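# Place all flowers stem-down in an upright vase

## Task

Get every flower into the vase with its stem pointing downward, keep the vase upright, leave no stem visibly bent or deformed, and finish by releasing the flowers and moving both grippers away.

## Robot and tools

Robot. Two arms, left_arm and right_arm, each with a two-finger parallel gripper and a wrist camera. Calibrated bases (URDF root) in the scene frame: left_arm at (-0.050, +0.286, 0) m, quat_wxyz (+1.000, 0, 0, -0.023); right_arm at (-0.022, -0.280, 0) m, quat_wxyz (+1.000, 0, 0, +0.014). The fingers point along the gripper's own +z and slide apart along its y. end_effector_position is the spot between the pads, roughly 1 cm short of the fingertips. A camera stand is fixed behind the arms. Loose objects may occasionally get a small nudge from outside.

Frames. Scene frame: origin at table height, halfway between the nominal bases; +x points out across the table, +y toward left_arm, +z up. Arm names do not match left/right in images. Reported hand positions (m), end_effector_quat_wxyz and velocities use the scene frame. Every commanded offset is instead along the axes of that arm's current Hand target.

execute_actions(actions, cameras). actions is a list of actions. Each action is a table of 1 to 15 rows, one per 1/30 s step; if fewer than 15, the final row repeats. Each row has 14 numbers in [-1, 1], both arms always present: left dx, dy, dz, rx, ry, rz, opening, then the same seven for right. The six pose numbers are an offset from the Hand target as it was when that action began (every row measures from that same start, not from the row before); 1.0 equals 0.6 m or 180 degrees, and rx, ry, rz form a single rotation vector. Consecutive actions stack, so repeating an offset moves further. opening is absolute: +1 fully open (0.094 m), -1 shut. cameras: list of names, ["all"], or []; an empty actions list returns all images and the full state.

move(target, speed, blend, opening_speed, grip_force, blocking, cameras). target is one 14-number row (same layout and scale as above) or a list of up to 15 such rows; every row is an offset from the Hand target at the move's start, not from the prior row. Paths are straight; a half turn may rotate either way. speed: m/s top speed, 0.002 to 2.9, default 0.25 (rotation capped at twice that in rad/s); one value or one per row. blend: corner rounding radius in m per row; 0 stops at each. opening_speed: fingers' rate on the -1..+1 scale per second, at least 0.2; use it to close gently. grip_force: per-pad limit in newtons, 10 to 50, one value or one per arm; it persists, and lower values close slowly (about 4 s at 40, 16 s at 10). blocking=false returns after about 0.5 s while the move runs. A move lasts 0.5 s minimum and is cut at 10 s. It does not avoid obstacles or the other arm. The result adds a 'move:' line: done (within 10 mm and 2 degrees), off_target, moving, held, fault, plus limits such as paced (pose clipped) or held (steps withheld).

wait(seconds 0 to 10, cameras) lets time run with commands held. stop(cameras) brakes a running move. zoom_image(camera, region) enlarges part of the newest image from cam_high, cam_low, cam_left_wrist or cam_right_wrist; region is [x0, y0, x1, y1] in pixels, each side at most 504. read_manual(section="licences") gives licence texts. finished_scene(scene) ends the scene irreversibly; call nothing after it in that reply.

Results. Hand target is the last commanded pose (after clipping); next offsets start from it. The gripper often rests short of it; any new command, even all zeros, requests it again, otherwise send the remaining gap as an offset. grip_measured is the measured opening on the -1..+1 scale (may read slightly wide when empty); the last Joint positions entry is the opening in metres. grip_effort_nm is averaged gripper motor effort, negative when closing; it is not pad force. Joint torques, Joint velocities, Motor temperatures and Tool commands also appear. Cameras are 896x504 each; calibration is approximate.

Cautions. Orientation commands are clipped to 40 degrees from the measured one per step. Sag and friction can leave the hand low, short or tilted, especially far out; check position and orientation after each move and correct tilt. Sending 0 on an arm's six pose numbers re-targets its Hand target; an opening of 0 is a real command, so resend the current opening to leave fingers alone. To stop pressing on something, command back past the gripper. Route around an arm's own base, not near it. Keep grippers, housings and wrist cameras from touching each other; the clearance check will not catch that, and a gripper closing on the other arm's fingers counts as a press between arms. Flowers are fragile: reduce grip_force and close with opening_speed so stems are not crushed or bent. Move slowly near the vase so it stays upright; avoid drops, releasing anything still moving, hard hits and strong pushes, and never let an item leave the table. Heavy loads, stretched poses or pushing at unreachable targets heat motors: 75 °C shows MOTOR HOT, 90 °C folds that arm and disables it, 100 °C lets it fall. To release, command an opening well above grip_measured, then withdraw.

Each tool is called after "Emit:" by a JSON object that holds its "method" and its "body", one argument or row to a line.

## Session

Emit:
{"method": "execute_actions", "body": {
  "actions": []
}}

Scene clock: 0.00 s.
left_arm: end_effector_position=(+0.3391, +0.2789, +0.0650) grip_measured=+1.000 grip_effort_nm=n/a end_effector_quat_wxyz=(+0.533, +0.001, +0.844, +0.060) | right_arm: end_effector_position=(+0.3622, -0.3184, +0.0835) grip_measured=+1.000 grip_effort_nm=n/a end_effector_quat_wxyz=(+0.567, +0.099, +0.809, -0.121)
Joint positions: left_arm=[-0.059 1.579 0.38 0.751 -0.195 0.021 0.094] | right_arm=[0.038 1.579 0.347 0.872 0.376 0.048 0.094]
Joint velocities: within noise
Joint torques (N m): no reading
Motor temperatures (°C): left_arm=[35 45 44 46 34 32 32] | right_arm=[33 40 39 44 33 34 33]
Heat: left arm: 46 °C; right arm: 44 °C.
Hand target: left_arm +0.3419, +0.2786, +0.0705; +0.539, +0.000, +0.840, +0.060 | right_arm +0.3655, -0.3182, +0.0910; +0.576, +0.101, +0.802, -0.120
Tool commands: left_gripper/opening=+1.0 right_gripper/opening=+1.0

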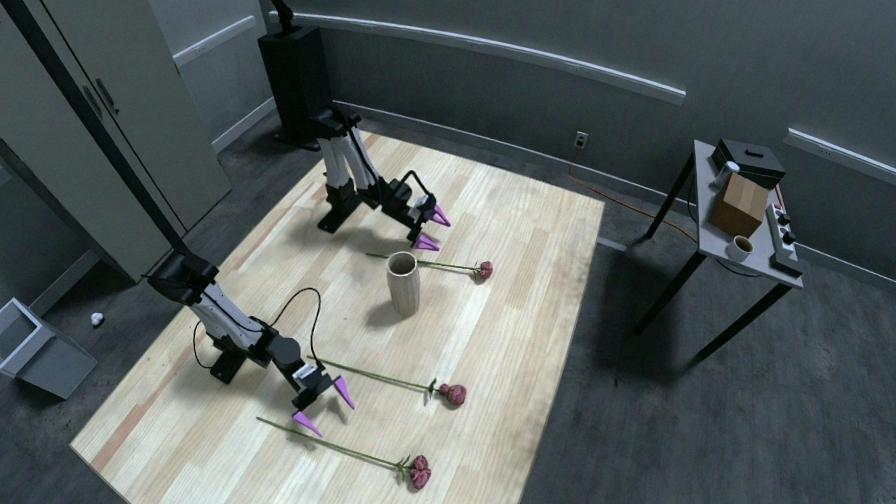

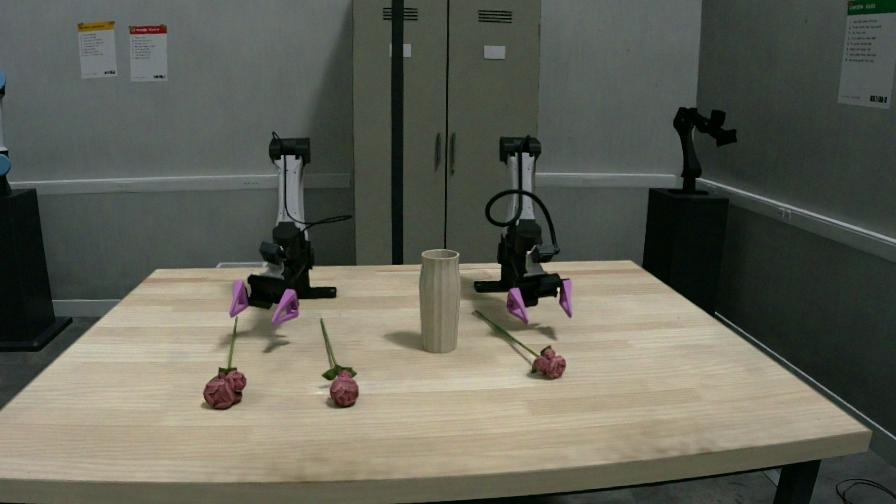

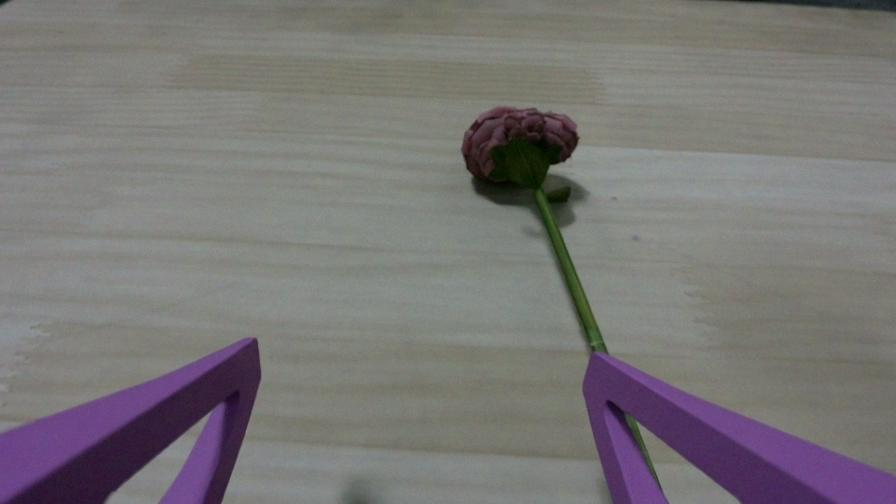

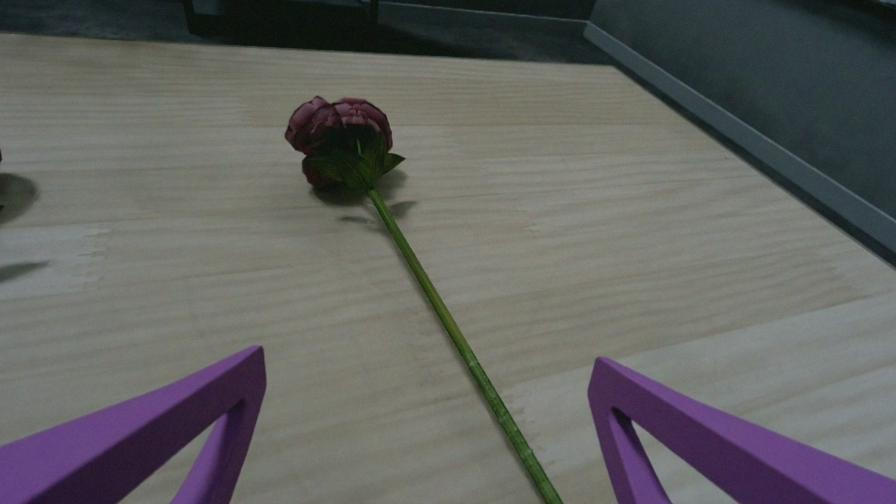

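Emit:
{"method": "zoom_image", "body": {
  "camera": "cam_high",
  "region": [240, 220, 520, 500]
}}

Emit:
{"method": "zoom_image", "body": {
  "camera": "cam_low",
  "region": [190, 230, 590, 430]
}}

Scaled by 1.800 from the camera's 896x504 image, which has a finer 1280x720 frame.

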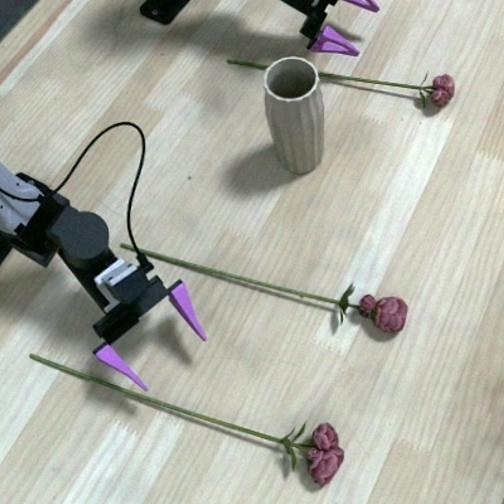

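Scaled by 1.260 from the camera's 896x504 image, which has a finer 1280x720 frame.

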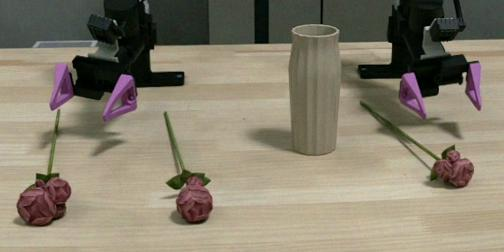

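Emit:
{"method": "move", "body": {
  "target": [-0.0827,-0.1130,0.1158,0.0038,0.3655,-0.0568,1,-0.0180,-0.0278,0.1223,-0.1132,0.3867,-0.1125,1],
  "cameras": ["all"]
}}

Scene clock: 63.57 s.
left_arm: end_effector_position=(+0.4278, +0.2148, +0.0802) grip_measured=+1.000 grip_effort_nm=-0.01 end_effector_quat_wxyz=(+0.006, -0.091, +0.996, +0.003) | right_arm: end_effector_position=(+0.4259, -0.3550, +0.0791) grip_measured=+1.000 grip_effort_nm=-0.01 end_effector_quat_wxyz=(-0.002, -0.077, +0.997, -0.005)
Joint positions: left_arm=[-0.105 2.531 2.545 -1.575 -0.009 -0.333 0.094] | right_arm=[-0.191 2.341 2.196 -1.428 0.011 -0.316 0.094]
Joint torques (N m): left_arm=[1.03 -10.8 8.43 0.25 0.08 -0.22] | right_arm=[-0.59 -9.29 11.26 0.27 -0.2 -0.12]
Motor temperatures (°C): left_arm=[35 48 48 52 34 32 31] | right_arm=[32 43 42 48 33 34 32]
Heat: left arm: 52 °C; right arm: 48 °C.
Hand target: left_arm +0.4300, +0.2148, +0.0803; +0.001, -0.100, +0.995, +0.000 | right_arm +0.4299, -0.3569, +0.0798; +0.000, -0.080, +0.997, +0.000
Off the commanded pose: left_arm 0.002 m, 1 deg | right_arm 0.005 m, 1 deg.
joint sent to its limit (left arm) — joint 4 (wrist pitch), lower limit. The joint targets still meet the commanded pose.
move: done
camera_calibration:
cam_left_wrist: T_world_to_cam=[[0.267328, -0.962051, 0.05472, 0.0822398], [-0.888747, -0.224217, 0.399819, 0.432626], [-0.372377, -0.155515, -0.914959, 0.385469], [0, 0, 0, 1]] pos_world=[0.50605, 0.236067, 0.175216]
cam_right_wrist: T_world_to_cam=[[0.211029, -0.97677, 0.0372547, -0.439673], [-0.886454, -0.175178, 0.428383, 0.314019], [-0.411905, -0.123426, -0.902829, 0.321225], [0, 0, 0, 1]] pos_world=[0.503461, -0.334802, 0.171871]

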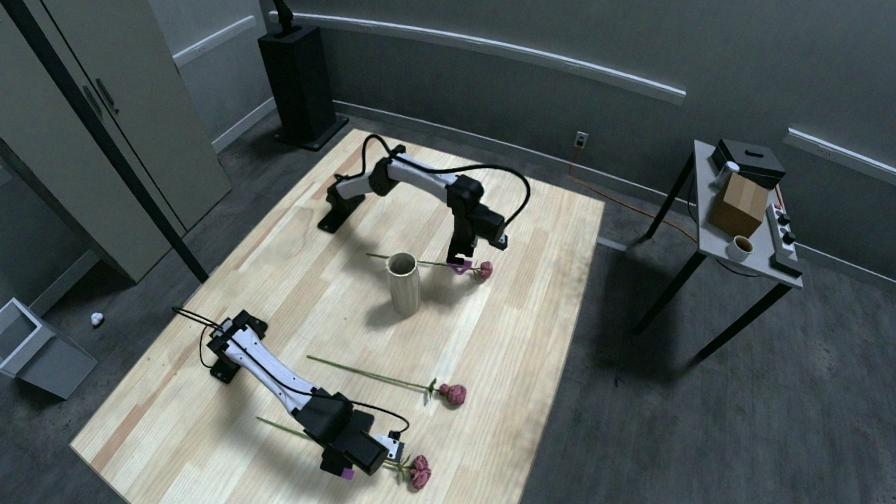

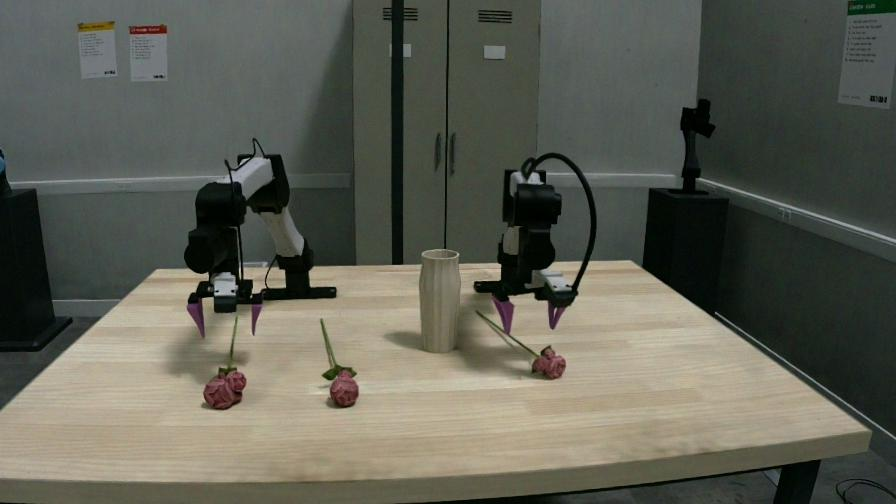

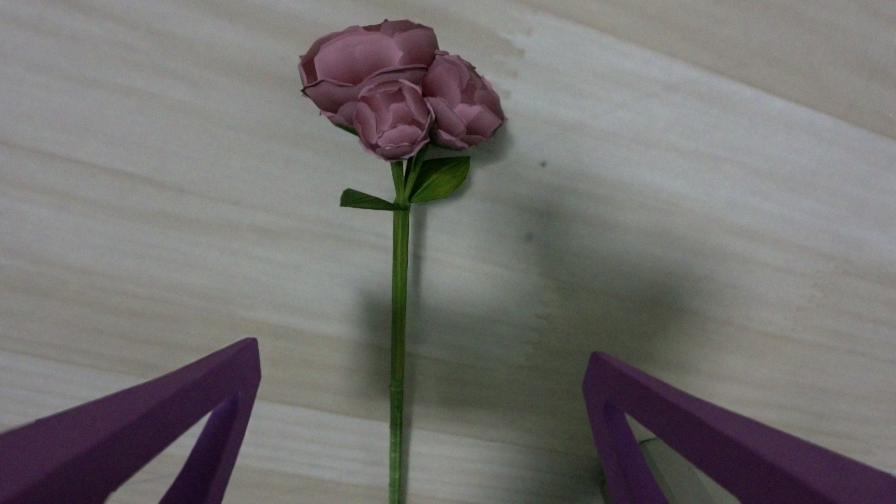

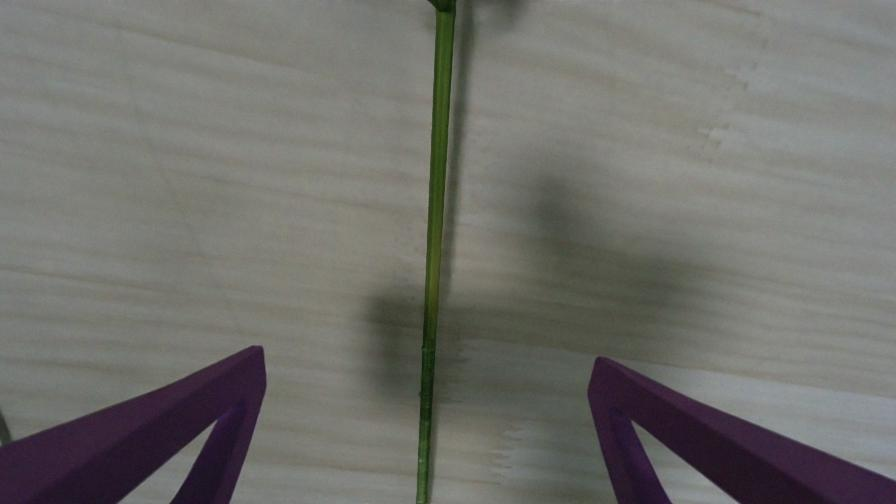

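Emit:
{"method": "move", "body": {
  "target": [0.025,0.022,0.1033,0,0,0,0.6,0,0.003,0.1033,0,0,0,0.6],
  "speed": 0.1,
  "cameras": ["all"]
}}

Scene clock: 75.33 s.
left_arm: end_effector_position=(+0.4007, +0.2226, +0.0133) grip_measured=+0.602 grip_effort_nm=-0.10 end_effector_quat_wxyz=(-0.029, -0.097, +0.995, +0.006) | right_arm: end_effector_position=(+0.4305, -0.3558, +0.0277) grip_measured=+0.602 grip_effort_nm=-0.10 end_effector_quat_wxyz=(+0.005, -0.077, +0.997, -0.007)
Joint positions: left_arm=[-0.093 2.423 2.078 -1.285 0.001 -0.333 0.075] | right_arm=[-0.191 2.347 2.003 -1.214 0.011 -0.317 0.075]
Joint torques (N m): left_arm=[1.07 -12.68 5.11 0.7 -0.01 -0.01] | right_arm=[-0.25 -9.69 6.58 0.58 -0.2 -0.08]
Motor temperatures (°C): left_arm=[35 54 49 49 34 32 31] | right_arm=[32 45 42 46 33 34 32]
Heat: left arm: 54 °C; right arm: 46 °C.
Hand target: left_arm +0.4127, +0.2249, +0.0183; +0.001, -0.100, +0.995, +0.000 | right_arm +0.4297, -0.3551, +0.0179; +0.000, -0.080, +0.997, +0.000
Off the commanded pose: left_arm 0.013 m, 3 deg | right_arm 0.010 m, 1 deg.
move: off_target (left_arm)
camera_calibration:
cam_left_wrist: T_world_to_cam=[[0.281776, -0.958813, 0.0357755, 0.0943328], [-0.856011, -0.234372, 0.460777, 0.425371], [-0.433414, -0.16046, -0.886795, 0.340482], [0, 0, 0, 1]] pos_world=[0.485111, 0.244777, 0.102562]
cam_right_wrist: T_world_to_cam=[[0.210866, -0.97658, 0.042754, -0.439467], [-0.892587, -0.17453, 0.415726, 0.343114], [-0.398528, -0.125824, -0.908484, 0.270107], [0, 0, 0, 1]] pos_world=[0.506572, -0.335305, 0.121536]

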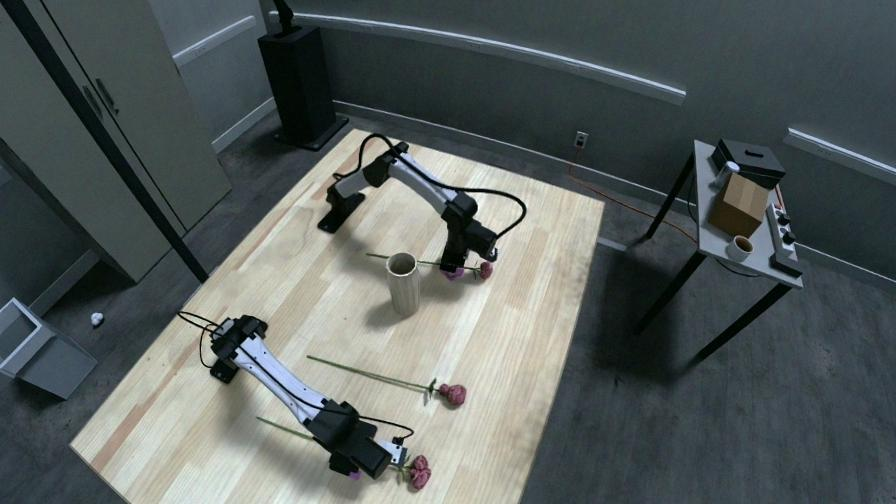

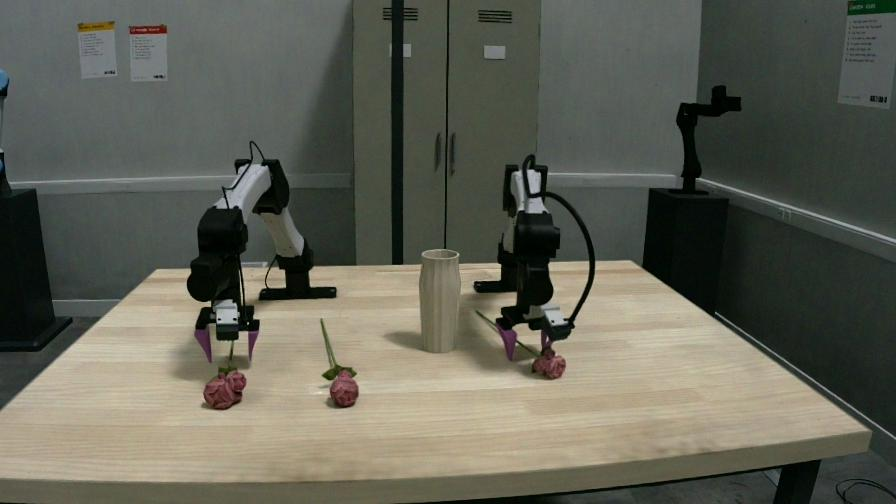

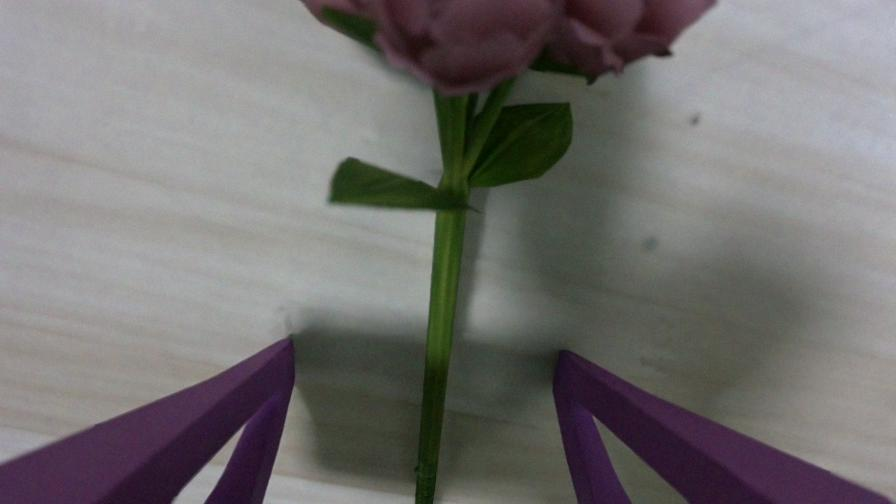

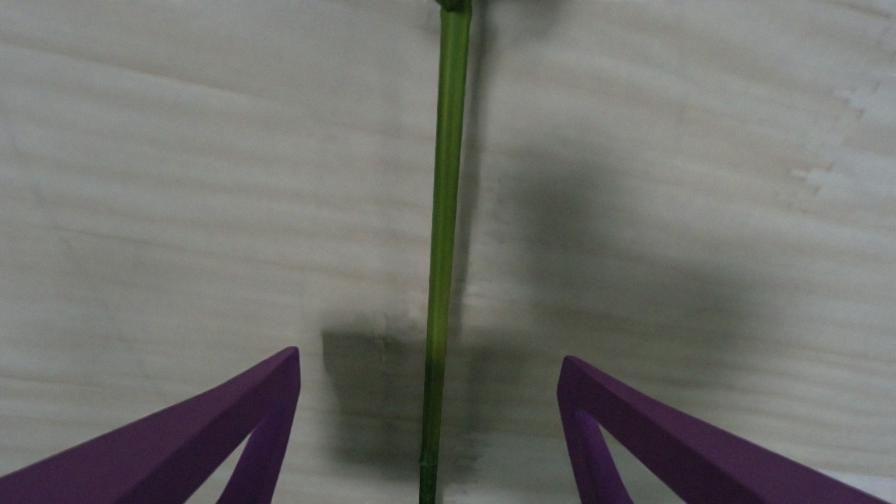

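Emit:
{"method": "move", "body": {
  "target": [0,0,0.010,0,0,0,0.3,0,0.002,0.022,0,0,0,0.3],
  "speed": 0.05,
  "cameras": ["cam_low","cam_left_wrist","cam_right_wrist"]
}}

Scene clock: 78.17 s.
left_arm: end_effector_position=(+0.4040, +0.2210, +0.0122) grip_measured=+0.302 grip_effort_nm=-0.10 end_effector_quat_wxyz=(-0.020, -0.097, +0.995, +0.001) | right_arm: end_effector_position=(+0.4315, -0.3559, +0.0182) grip_measured=+0.302 grip_effort_nm=-0.10 end_effector_quat_wxyz=(+0.009, -0.077, +0.997, -0.008)
Joint positions: left_arm=[-0.093 2.417 2.064 -1.258 0.007 -0.333 0.061] | right_arm=[-0.191 2.347 1.964 -1.167 0.011 -0.317 0.061]
Joint torques (N m): left_arm=[1.07 -12.11 4.88 0.72 -0.09 -0.05] | right_arm=[-0.05 -9.13 6.38 0.61 -0.2 -0.05]
Motor temperatures (°C): left_arm=[35 55 48 49 34 32 31] | right_arm=[32 46 43 46 33 34 32]
Heat: left arm: 55 °C; right arm: 46 °C.
Hand target: left_arm +0.4126, +0.2249, +0.0121; +0.000, -0.100, +0.995, +0.000 | right_arm +0.4295, -0.3539, +0.0048; +0.000, -0.080, +0.997, +0.000
Off the commanded pose: left_arm 0.009 m, 2 deg | right_arm 0.014 m, 1 deg.
move: off_target (right_arm)
camera_calibration:
cam_left_wrist: T_world_to_cam=[[0.281322, -0.958354, 0.0491452, 0.0919189], [-0.864147, -0.230733, 0.447228, 0.431016], [-0.417263, -0.168284, -0.893069, 0.335994], [0, 0, 0, 1]] pos_world=[0.4868, 0.244083, 0.102786]
cam_right_wrist: T_world_to_cam=[[0.210439, -0.976525, 0.0459715, -0.439263], [-0.896153, -0.1739, 0.408251, 0.349826], [-0.390673, -0.127109, -0.911712, 0.258128], [0, 0, 0, 1]] pos_world=[0.506779, -0.335306, 0.112715]
Images, in order (width x height): cam_low 896x504, cam_left_wrist 896x504, cam_right_wrist 896x504.

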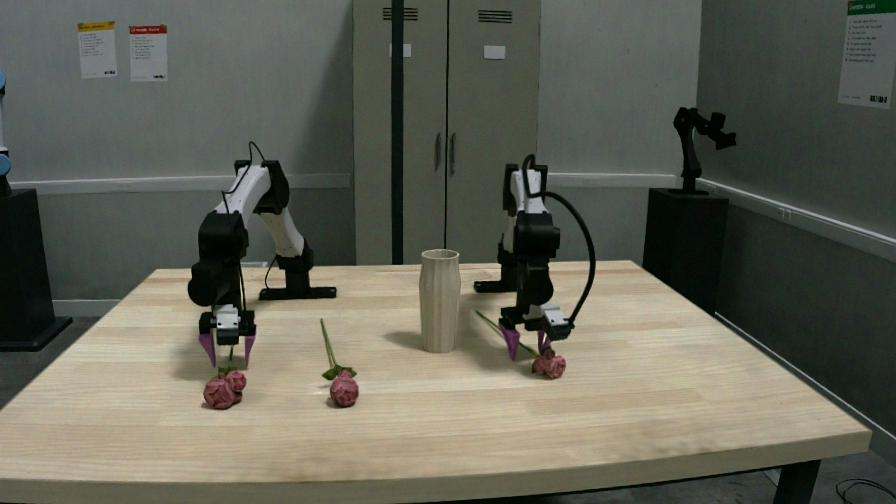

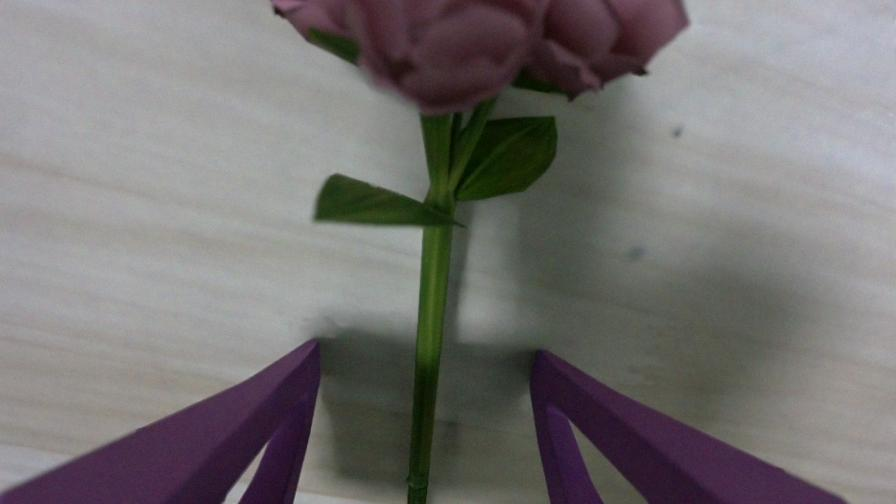

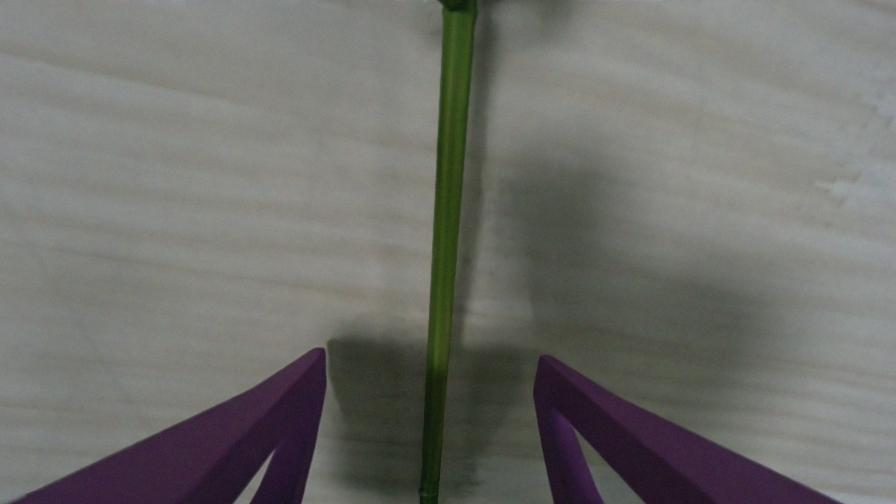

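Emit:
{"method": "move", "body": {
  "target": [0,0,0.008,0,0,0,0.0,0,0.0,0.01,0,0,0,0.0],
  "speed": 0.03,
  "cameras": ["cam_left_wrist","cam_right_wrist"]
}}

Scene clock: 80.33 s.
left_arm: end_effector_position=(+0.4064, +0.2196, +0.0118) grip_measured=+0.002 grip_effort_nm=-0.12 end_effector_quat_wxyz=(-0.014, -0.097, +0.995, -0.004) | right_arm: end_effector_position=(+0.4308, -0.3558, +0.0109) grip_measured=+0.002 grip_effort_nm=-0.10 end_effector_quat_wxyz=(+0.006, -0.077, +0.997, -0.007)
Joint positions: left_arm=[-0.093 2.413 2.054 -1.238 0.014 -0.333 0.047] | right_arm=[-0.191 2.356 1.951 -1.15 0.011 -0.317 0.047]
Joint torques (N m): left_arm=[1.1 -11.44 4.6 0.71 -0.14 -0.06] | right_arm=[-0.02 -9.42 6.3 0.63 -0.2 -0.05]
Motor temperatures (°C): left_arm=[35 55 48 49 34 32 31] | right_arm=[32 46 42 45 33 34 32]
Heat: left arm: 55 °C; right arm: 46 °C.
Hand target: left_arm +0.4127, +0.2249, +0.0074; +0.001, -0.100, +0.995, +0.000 | right_arm +0.4296, -0.3539, -0.0012; +0.000, -0.080, +0.997, +0.000
Off the commanded pose: left_arm 0.009 m, 2 deg | right_arm 0.012 m, 1 deg.
move: off_target (right_arm)
camera_calibration:
cam_left_wrist: T_world_to_cam=[[0.280733, -0.957863, 0.0607193, 0.0898591], [-0.87008, -0.227279, 0.437384, 0.43468], [-0.405154, -0.175619, -0.897222, 0.333233], [0, 0, 0, 1]] pos_world=[0.48799, 0.243388, 0.103406]
cam_right_wrist: T_world_to_cam=[[0.210701, -0.976568, 0.043821, -0.438808], [-0.893813, -0.174306, 0.413177, 0.351032], [-0.395857, -0.126224, -0.909596, 0.25378], [0, 0, 0, 1]] pos_world=[0.506675, -0.335305, 0.105028]
Images, in order (width x height): cam_left_wrist 896x504, cam_right_wrist 896x504.

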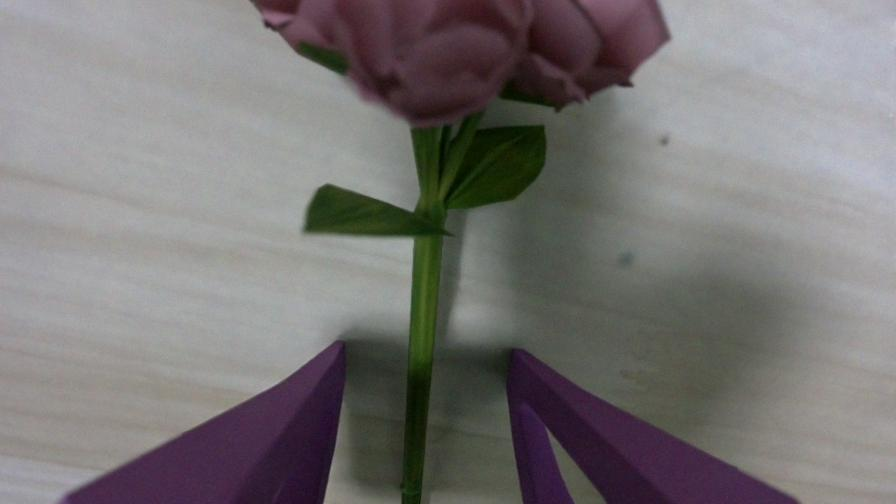

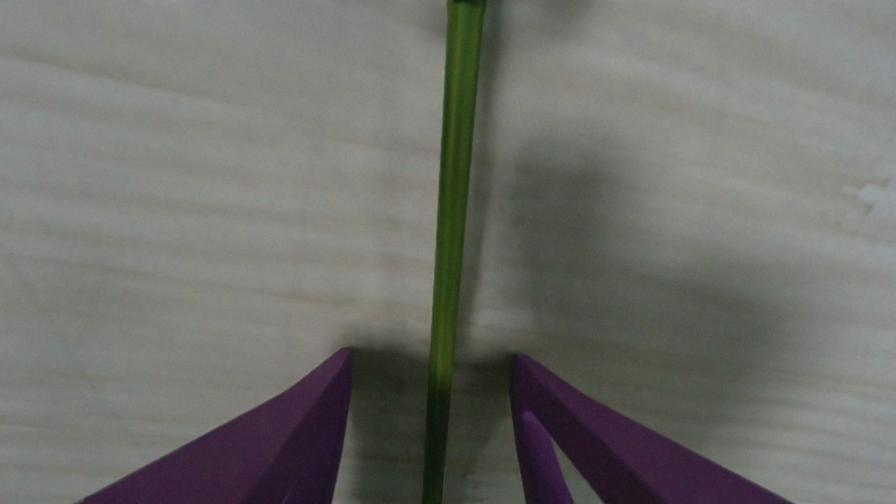

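Emit:
{"method": "move", "body": {
  "target": [0,0,-0.006,0,0,0,-1,0,0.0,0.0,0,0,0,-1],
  "speed": 0.05,
  "grip_force": 30,
  "cameras": ["cam_left_wrist","cam_right_wrist"]
}}

Scene clock: 85.97 s.
left_arm: end_effector_position=(+0.4095, +0.2199, +0.0117) grip_measured=-0.913 grip_effort_nm=-0.63 end_effector_quat_wxyz=(-0.008, -0.097, +0.995, -0.003) | right_arm: end_effector_position=(+0.4319, -0.3558, +0.0109) grip_measured=-0.895 grip_effort_nm=-0.67 end_effector_quat_wxyz=(+0.009, -0.077, +0.997, -0.007)
Joint positions: left_arm=[-0.093 2.413 2.054 -1.226 0.009 -0.333 0.004] | right_arm=[-0.191 2.356 1.951 -1.146 0.009 -0.317 0.005]
Joint torques (N m): left_arm=[1.03 -11.74 5.65 0.48 -0.05 -0.09] | right_arm=[-0.03 -9.43 6.3 0.6 -0.19 -0.05]
Motor temperatures (°C): left_arm=[35 57 48 48 34 32 31] | right_arm=[32 48 42 45 33 34 32]
Heat: left arm: 57 °C; right arm: 48 °C.
Hand target: left_arm +0.4126, +0.2249, +0.0109; +0.000, -0.100, +0.995, +0.000 | right_arm +0.4296, -0.3539, -0.0012; +0.001, -0.080, +0.997, +0.000
Off the commanded pose: left_arm 0.006 m, 1 deg | right_arm 0.012 m, 1 deg.
grip_force (N): 30, 30
move: off_target (right_arm)
camera_calibration:
cam_left_wrist: T_world_to_cam=[[0.279833, -0.958054, 0.0618542, 0.0897302], [-0.875567, -0.228251, 0.425774, 0.440044], [-0.393797, -0.173303, -0.902713, 0.329365], [0, 0, 0, 1]] pos_world=[0.489881, 0.243487, 0.104413]
cam_right_wrist: T_world_to_cam=[[0.210873, -0.97651, 0.0442833, -0.439065], [-0.895561, -0.174838, 0.409148, 0.352584], [-0.391795, -0.125937, -0.911393, 0.252507], [0, 0, 0, 1]] pos_world=[0.507278, -0.335306, 0.105317]
Images, in order (width x height): cam_left_wrist 896x504, cam_right_wrist 896x504.

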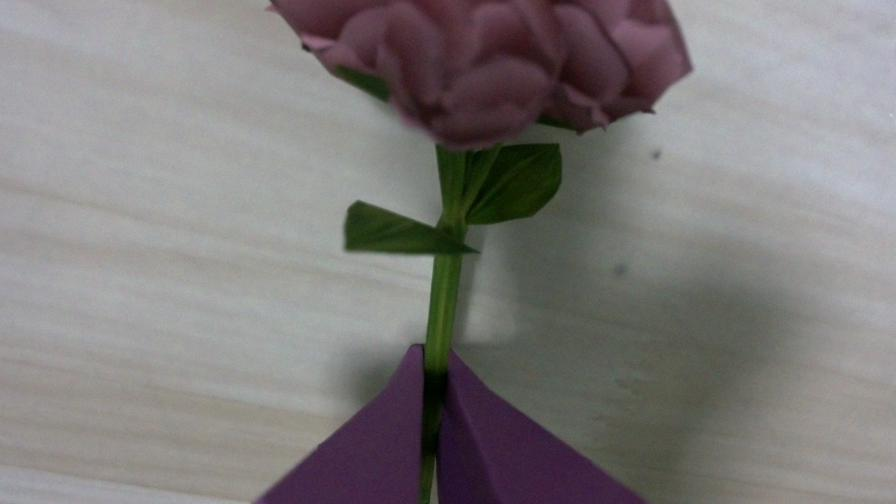

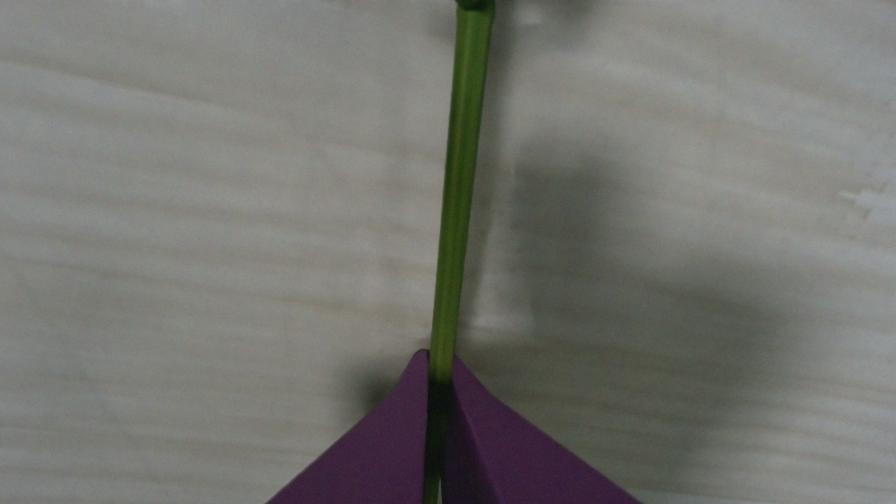

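Emit:
{"method": "move", "body": {
  "target": [
    [0,0,-0.2,0,0,0,-1,0,0,-0.2,0,0,0,-1],
    [0.1664,-0.1275,-0.8818,0.1838,-0.4751,0.1838,-1,0.1228,0.2797,-0.8353,-0.0157,-0.4998,-0.0157,-1],
    [0.1395,-0.2878,-0.8818,0.1838,-0.4751,0.1838,-1,0.1228,0.2797,-0.8353,-0.0157,-0.4998,-0.0157,-1]
  ],
  "speed": 0.25,
  "blend": [0.04,0.03,0],
  "cameras": ["all"]
}}

Scene clock: 100.53 s.
left_arm: end_effector_position=(+0.3672, +0.0362, +0.5248) grip_measured=-0.914 grip_effort_nm=-0.67 end_effector_quat_wxyz=(+0.666, +0.191, +0.695, -0.193) | right_arm: end_effector_position=(+0.3330, -0.1994, +0.4945) grip_measured=-0.895 grip_effort_nm=-0.67 end_effector_quat_wxyz=(+0.693, -0.086, +0.712, +0.076)
Joint positions: left_arm=[-0.487 1.652 2.088 -0.475 0.018 -0.013 0.004] | right_arm=[0.188 1.147 1.53 -0.41 -0.013 -0.01 0.005]
Joint torques (N m): left_arm=[0.01 -6.32 8.65 2.15 -0.11 0.09] | right_arm=[0.61 -2.93 6.74 2.22 0.11 0.1]
Motor temperatures (°C): left_arm=[35 59 47 49 34 32 32] | right_arm=[32 50 42 45 33 34 32]
Heat: left arm: 59 °C; right arm: 50 °C.
Hand target: left_arm +0.3644, +0.0390, +0.5399; +0.682, +0.188, +0.681, -0.188 | right_arm +0.3299, -0.2000, +0.4997; +0.703, -0.078, +0.703, +0.078
Off the commanded pose: left_arm 0.016 m, 3 deg | right_arm 0.006 m, 2 deg.
grip_force (N): 30, 30
move: off_target (left_arm)
camera_calibration:
cam_left_wrist: T_world_to_cam=[[-0.566254, -0.817541, 0.104799, 0.176851], [-0.416633, 0.174199, -0.892228, 0.651252], [0.711178, -0.54889, -0.439256, 0.108714], [0, 0, 0, 1]] pos_world=[0.294161, 0.0908073, 0.610285]
cam_right_wrist: T_world_to_cam=[[0.201122, -0.977126, 0.0690936, -0.296072], [-0.424908, -0.150577, -0.892625, 0.585336], [0.882612, 0.150168, -0.445473, 0.0745601], [0, 0, 0, 1]] pos_world=[0.242453, -0.212358, 0.576156]

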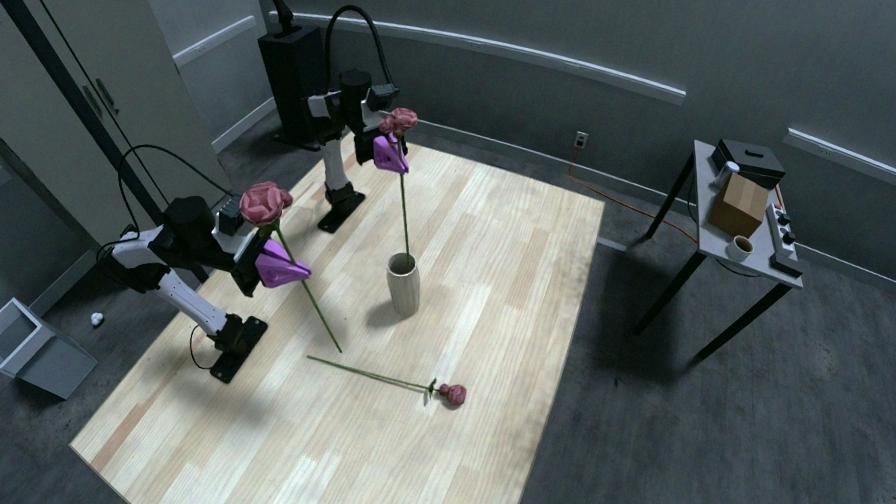

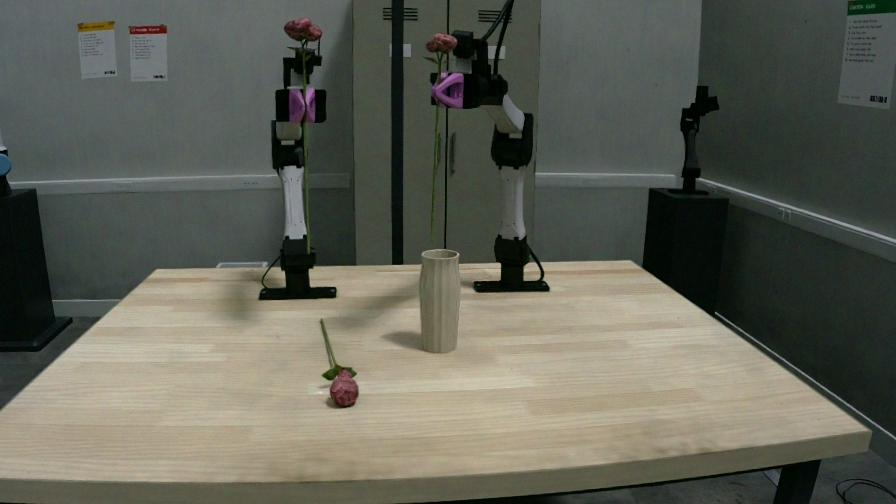

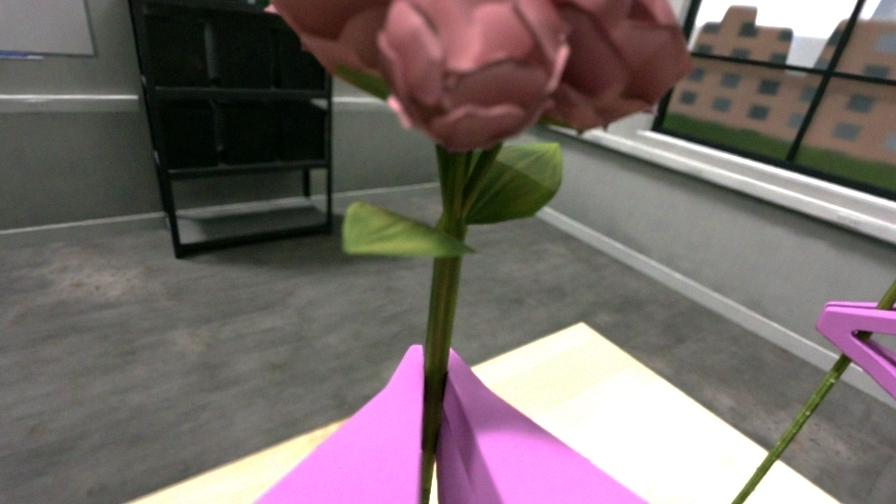

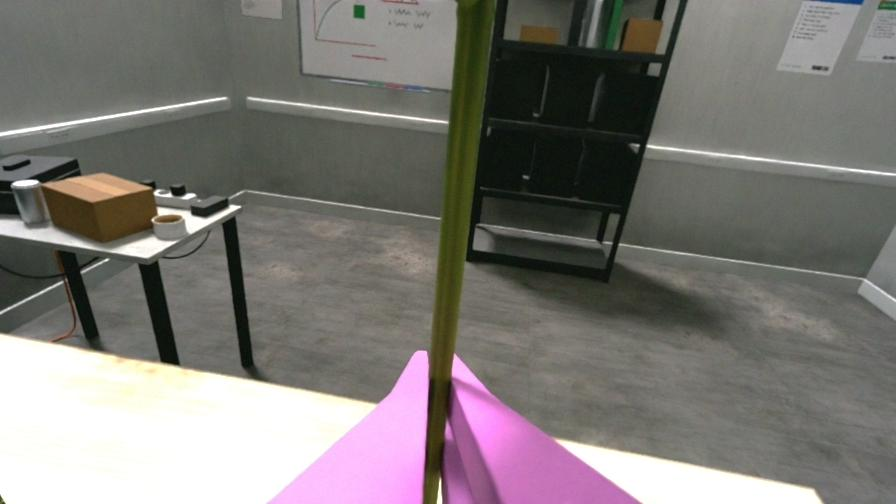

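Emit:
{"method": "zoom_image", "body": {
  "camera": "cam_high",
  "region": [340, 90, 480, 330]
}}

Emit:
{"method": "zoom_image", "body": {
  "camera": "cam_low",
  "region": [380, 20, 520, 370]
}}

Scaled by 2.100 from the camera's 896x504 image, which has a finer 1280x720 frame.

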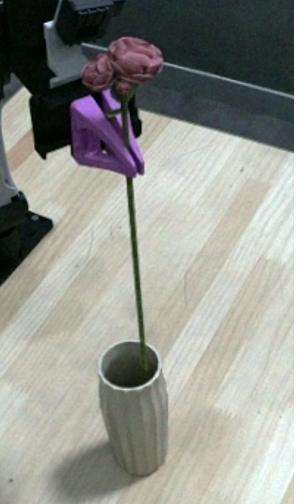

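Scaled by 1.440 from the camera's 896x504 image, which has a finer 1280x720 frame.

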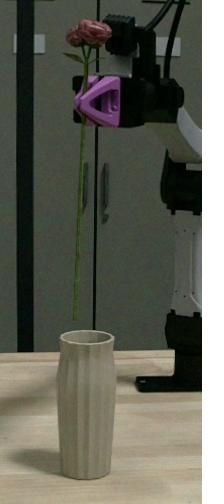

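Emit:
{"method": "move", "body": {
  "target": [0,0,-0.0133,0,0.03,0,-1,0,0,0,0,0,0,-1],
  "speed": 0.1,
  "cameras": ["cam_high","cam_low"]
}}

Emit:
{"method": "zoom_image", "body": {
  "camera": "cam_high",
  "region": [340, 90, 480, 330]
}}

Emit:
{"method": "zoom_image", "body": {
  "camera": "cam_low",
  "region": [380, 20, 520, 370]
}}

Scene clock: 108.13 s.
left_arm: end_effector_position=(+0.3576, +0.0421, +0.5322) grip_measured=-0.914 grip_effort_nm=-0.67 end_effector_quat_wxyz=(+0.640, +0.197, +0.719, -0.185) | right_arm: end_effector_position=(+0.3330, -0.1994, +0.4945) grip_measured=-0.895 grip_effort_nm=-0.67 end_effector_quat_wxyz=(+0.693, -0.086, +0.712, +0.076)
Joint positions: left_arm=[-0.487 1.713 2.298 -0.699 0.017 -0.012 0.004] | right_arm=[0.188 1.147 1.53 -0.41 -0.013 -0.01 0.005]
Joint torques (N m): left_arm=[-0.09 -5.38 8.29 2.08 -0.11 0.06] | right_arm=[0.61 -2.92 6.74 2.22 0.11 0.11]
Motor temperatures (°C): left_arm=[35 57 47 52 34 32 32] | right_arm=[32 49 42 48 33 34 32]
Heat: left arm: 57 °C; right arm: 49 °C.
Hand target: left_arm +0.3574, +0.0432, +0.5401; +0.649, +0.197, +0.713, -0.179 | right_arm +0.3299, -0.2000, +0.4997; +0.703, -0.078, +0.703, +0.078
Off the commanded pose: left_arm 0.008 m, 2 deg | right_arm 0.006 m, 2 deg.
grip_force (N): 30, 30
move: done
Images, in order (width x height): cam_high 896x504, cam_low 896x504.

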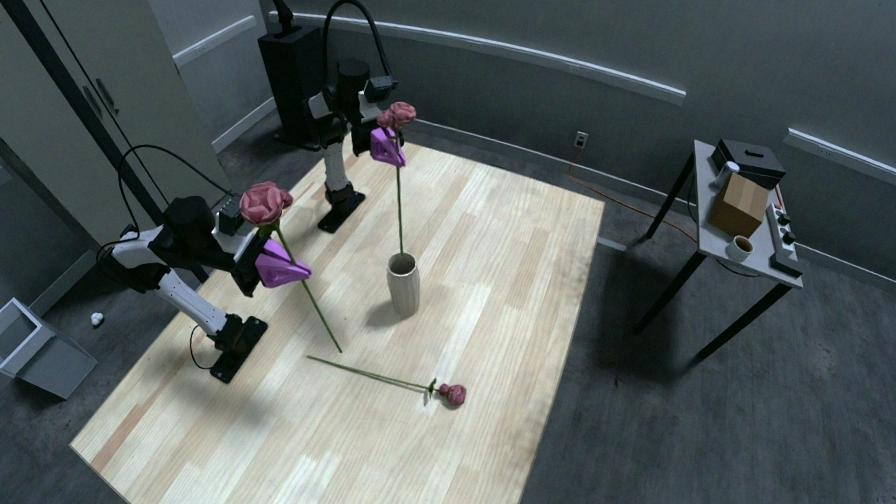

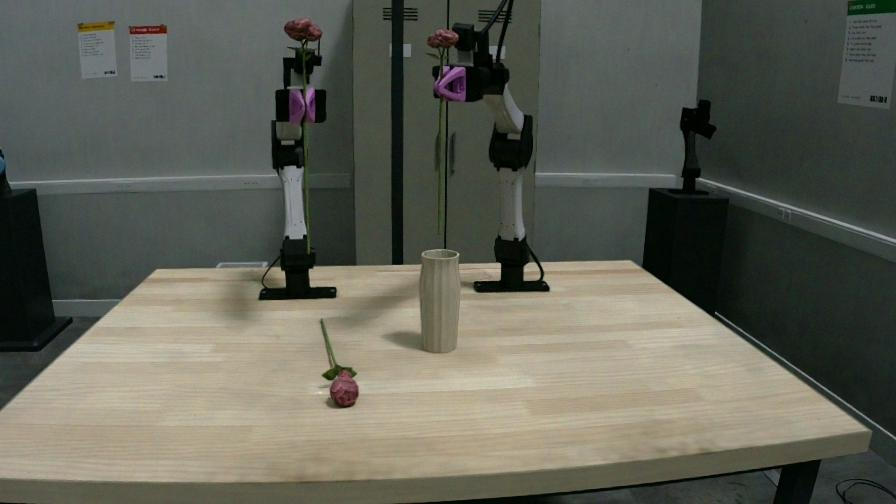

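Scaled by 2.100 from the camera's 896x504 image, which has a finer 1280x720 frame.

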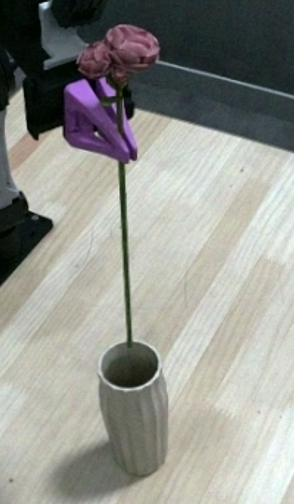

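Scaled by 1.440 from the camera's 896x504 image, which has a finer 1280x720 frame.

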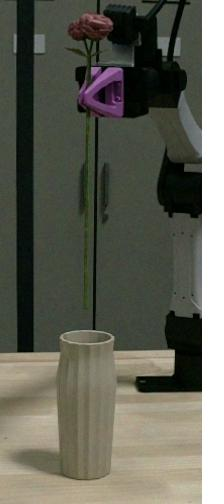

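Emit:
{"method": "move", "body": {
  "target": [0.357,0,0.0338,0,0,0,-1,0,0,0,0,0,0,-1],
  "speed": 0.2,
  "cameras": ["cam_high","cam_low"]
}}

Emit:
{"method": "zoom_image", "body": {
  "camera": "cam_high",
  "region": [340, 150, 480, 330]
}}

Emit:
{"method": "zoom_image", "body": {
  "camera": "cam_low",
  "region": [380, 120, 520, 370]
}}

Scene clock: 114.30 s.
left_arm: end_effector_position=(+0.3589, +0.0414, +0.3124) grip_measured=-0.914 grip_effort_nm=-0.67 end_effector_quat_wxyz=(+0.631, +0.199, +0.727, -0.183) | right_arm: end_effector_position=(+0.3330, -0.1994, +0.4945) grip_measured=-0.895 grip_effort_nm=-0.67 end_effector_quat_wxyz=(+0.693, -0.086, +0.712, +0.076)
Joint positions: left_arm=[-0.487 1.418 1.066 0.216 0.016 -0.012 0.004] | right_arm=[0.188 1.147 1.53 -0.41 -0.013 -0.01 0.005]
Joint torques (N m): left_arm=[-0.06 -6.5 7.75 2.45 -0.12 0.07] | right_arm=[0.61 -2.92 6.74 2.22 0.11 0.11]
Motor temperatures (°C): left_arm=[35 56 48 54 34 32 32] | right_arm=[32 48 42 49 33 34 32]
Heat: left arm: 56 °C; right arm: 49 °C.
Hand target: left_arm +0.3578, +0.0431, +0.3248; +0.649, +0.197, +0.713, -0.179 | right_arm +0.3299, -0.2000, +0.4997; +0.703, -0.078, +0.703, +0.078
Off the commanded pose: left_arm 0.013 m, 3 deg | right_arm 0.006 m, 2 deg.
grip_force (N): 30, 30
move: off_target (left_arm)
Images, in order (width x height): cam_high 896x504, cam_low 896x504.

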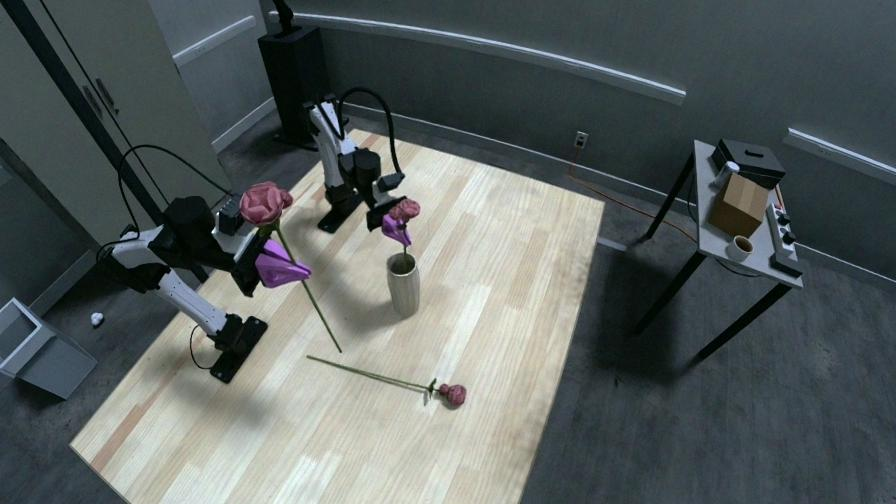

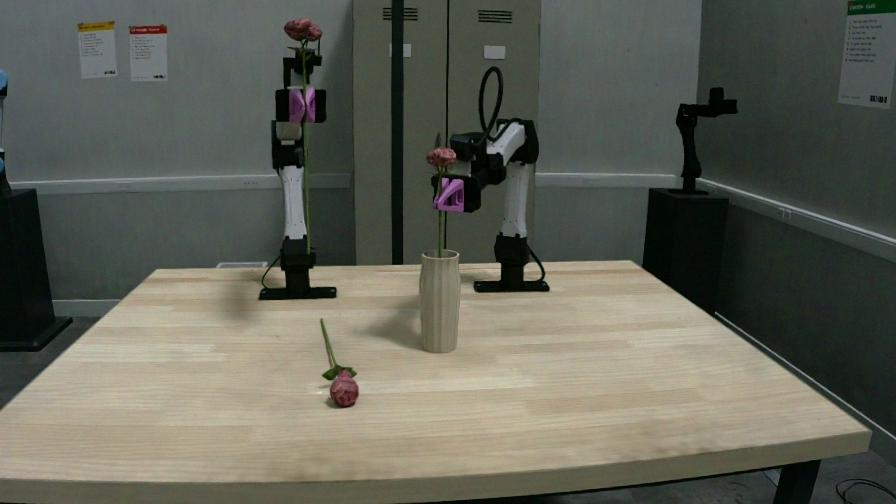

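Scaled by 2.800 from the camera's 896x504 image, which has a finer 1280x720 frame.

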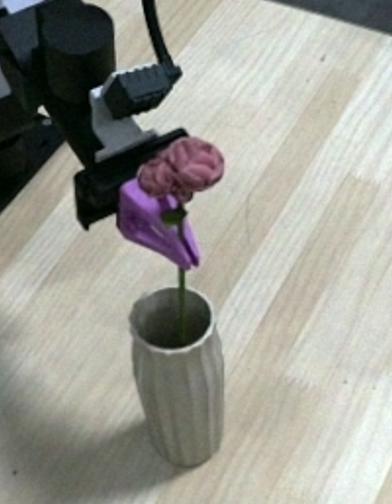

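Scaled by 2.016 from the camera's 896x504 image, which has a finer 1280x720 frame.

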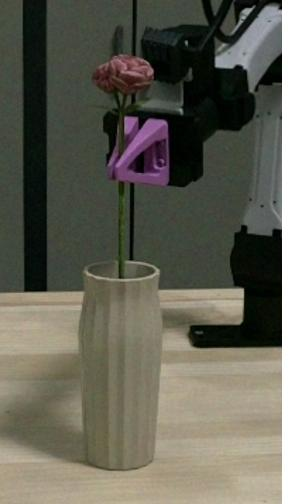

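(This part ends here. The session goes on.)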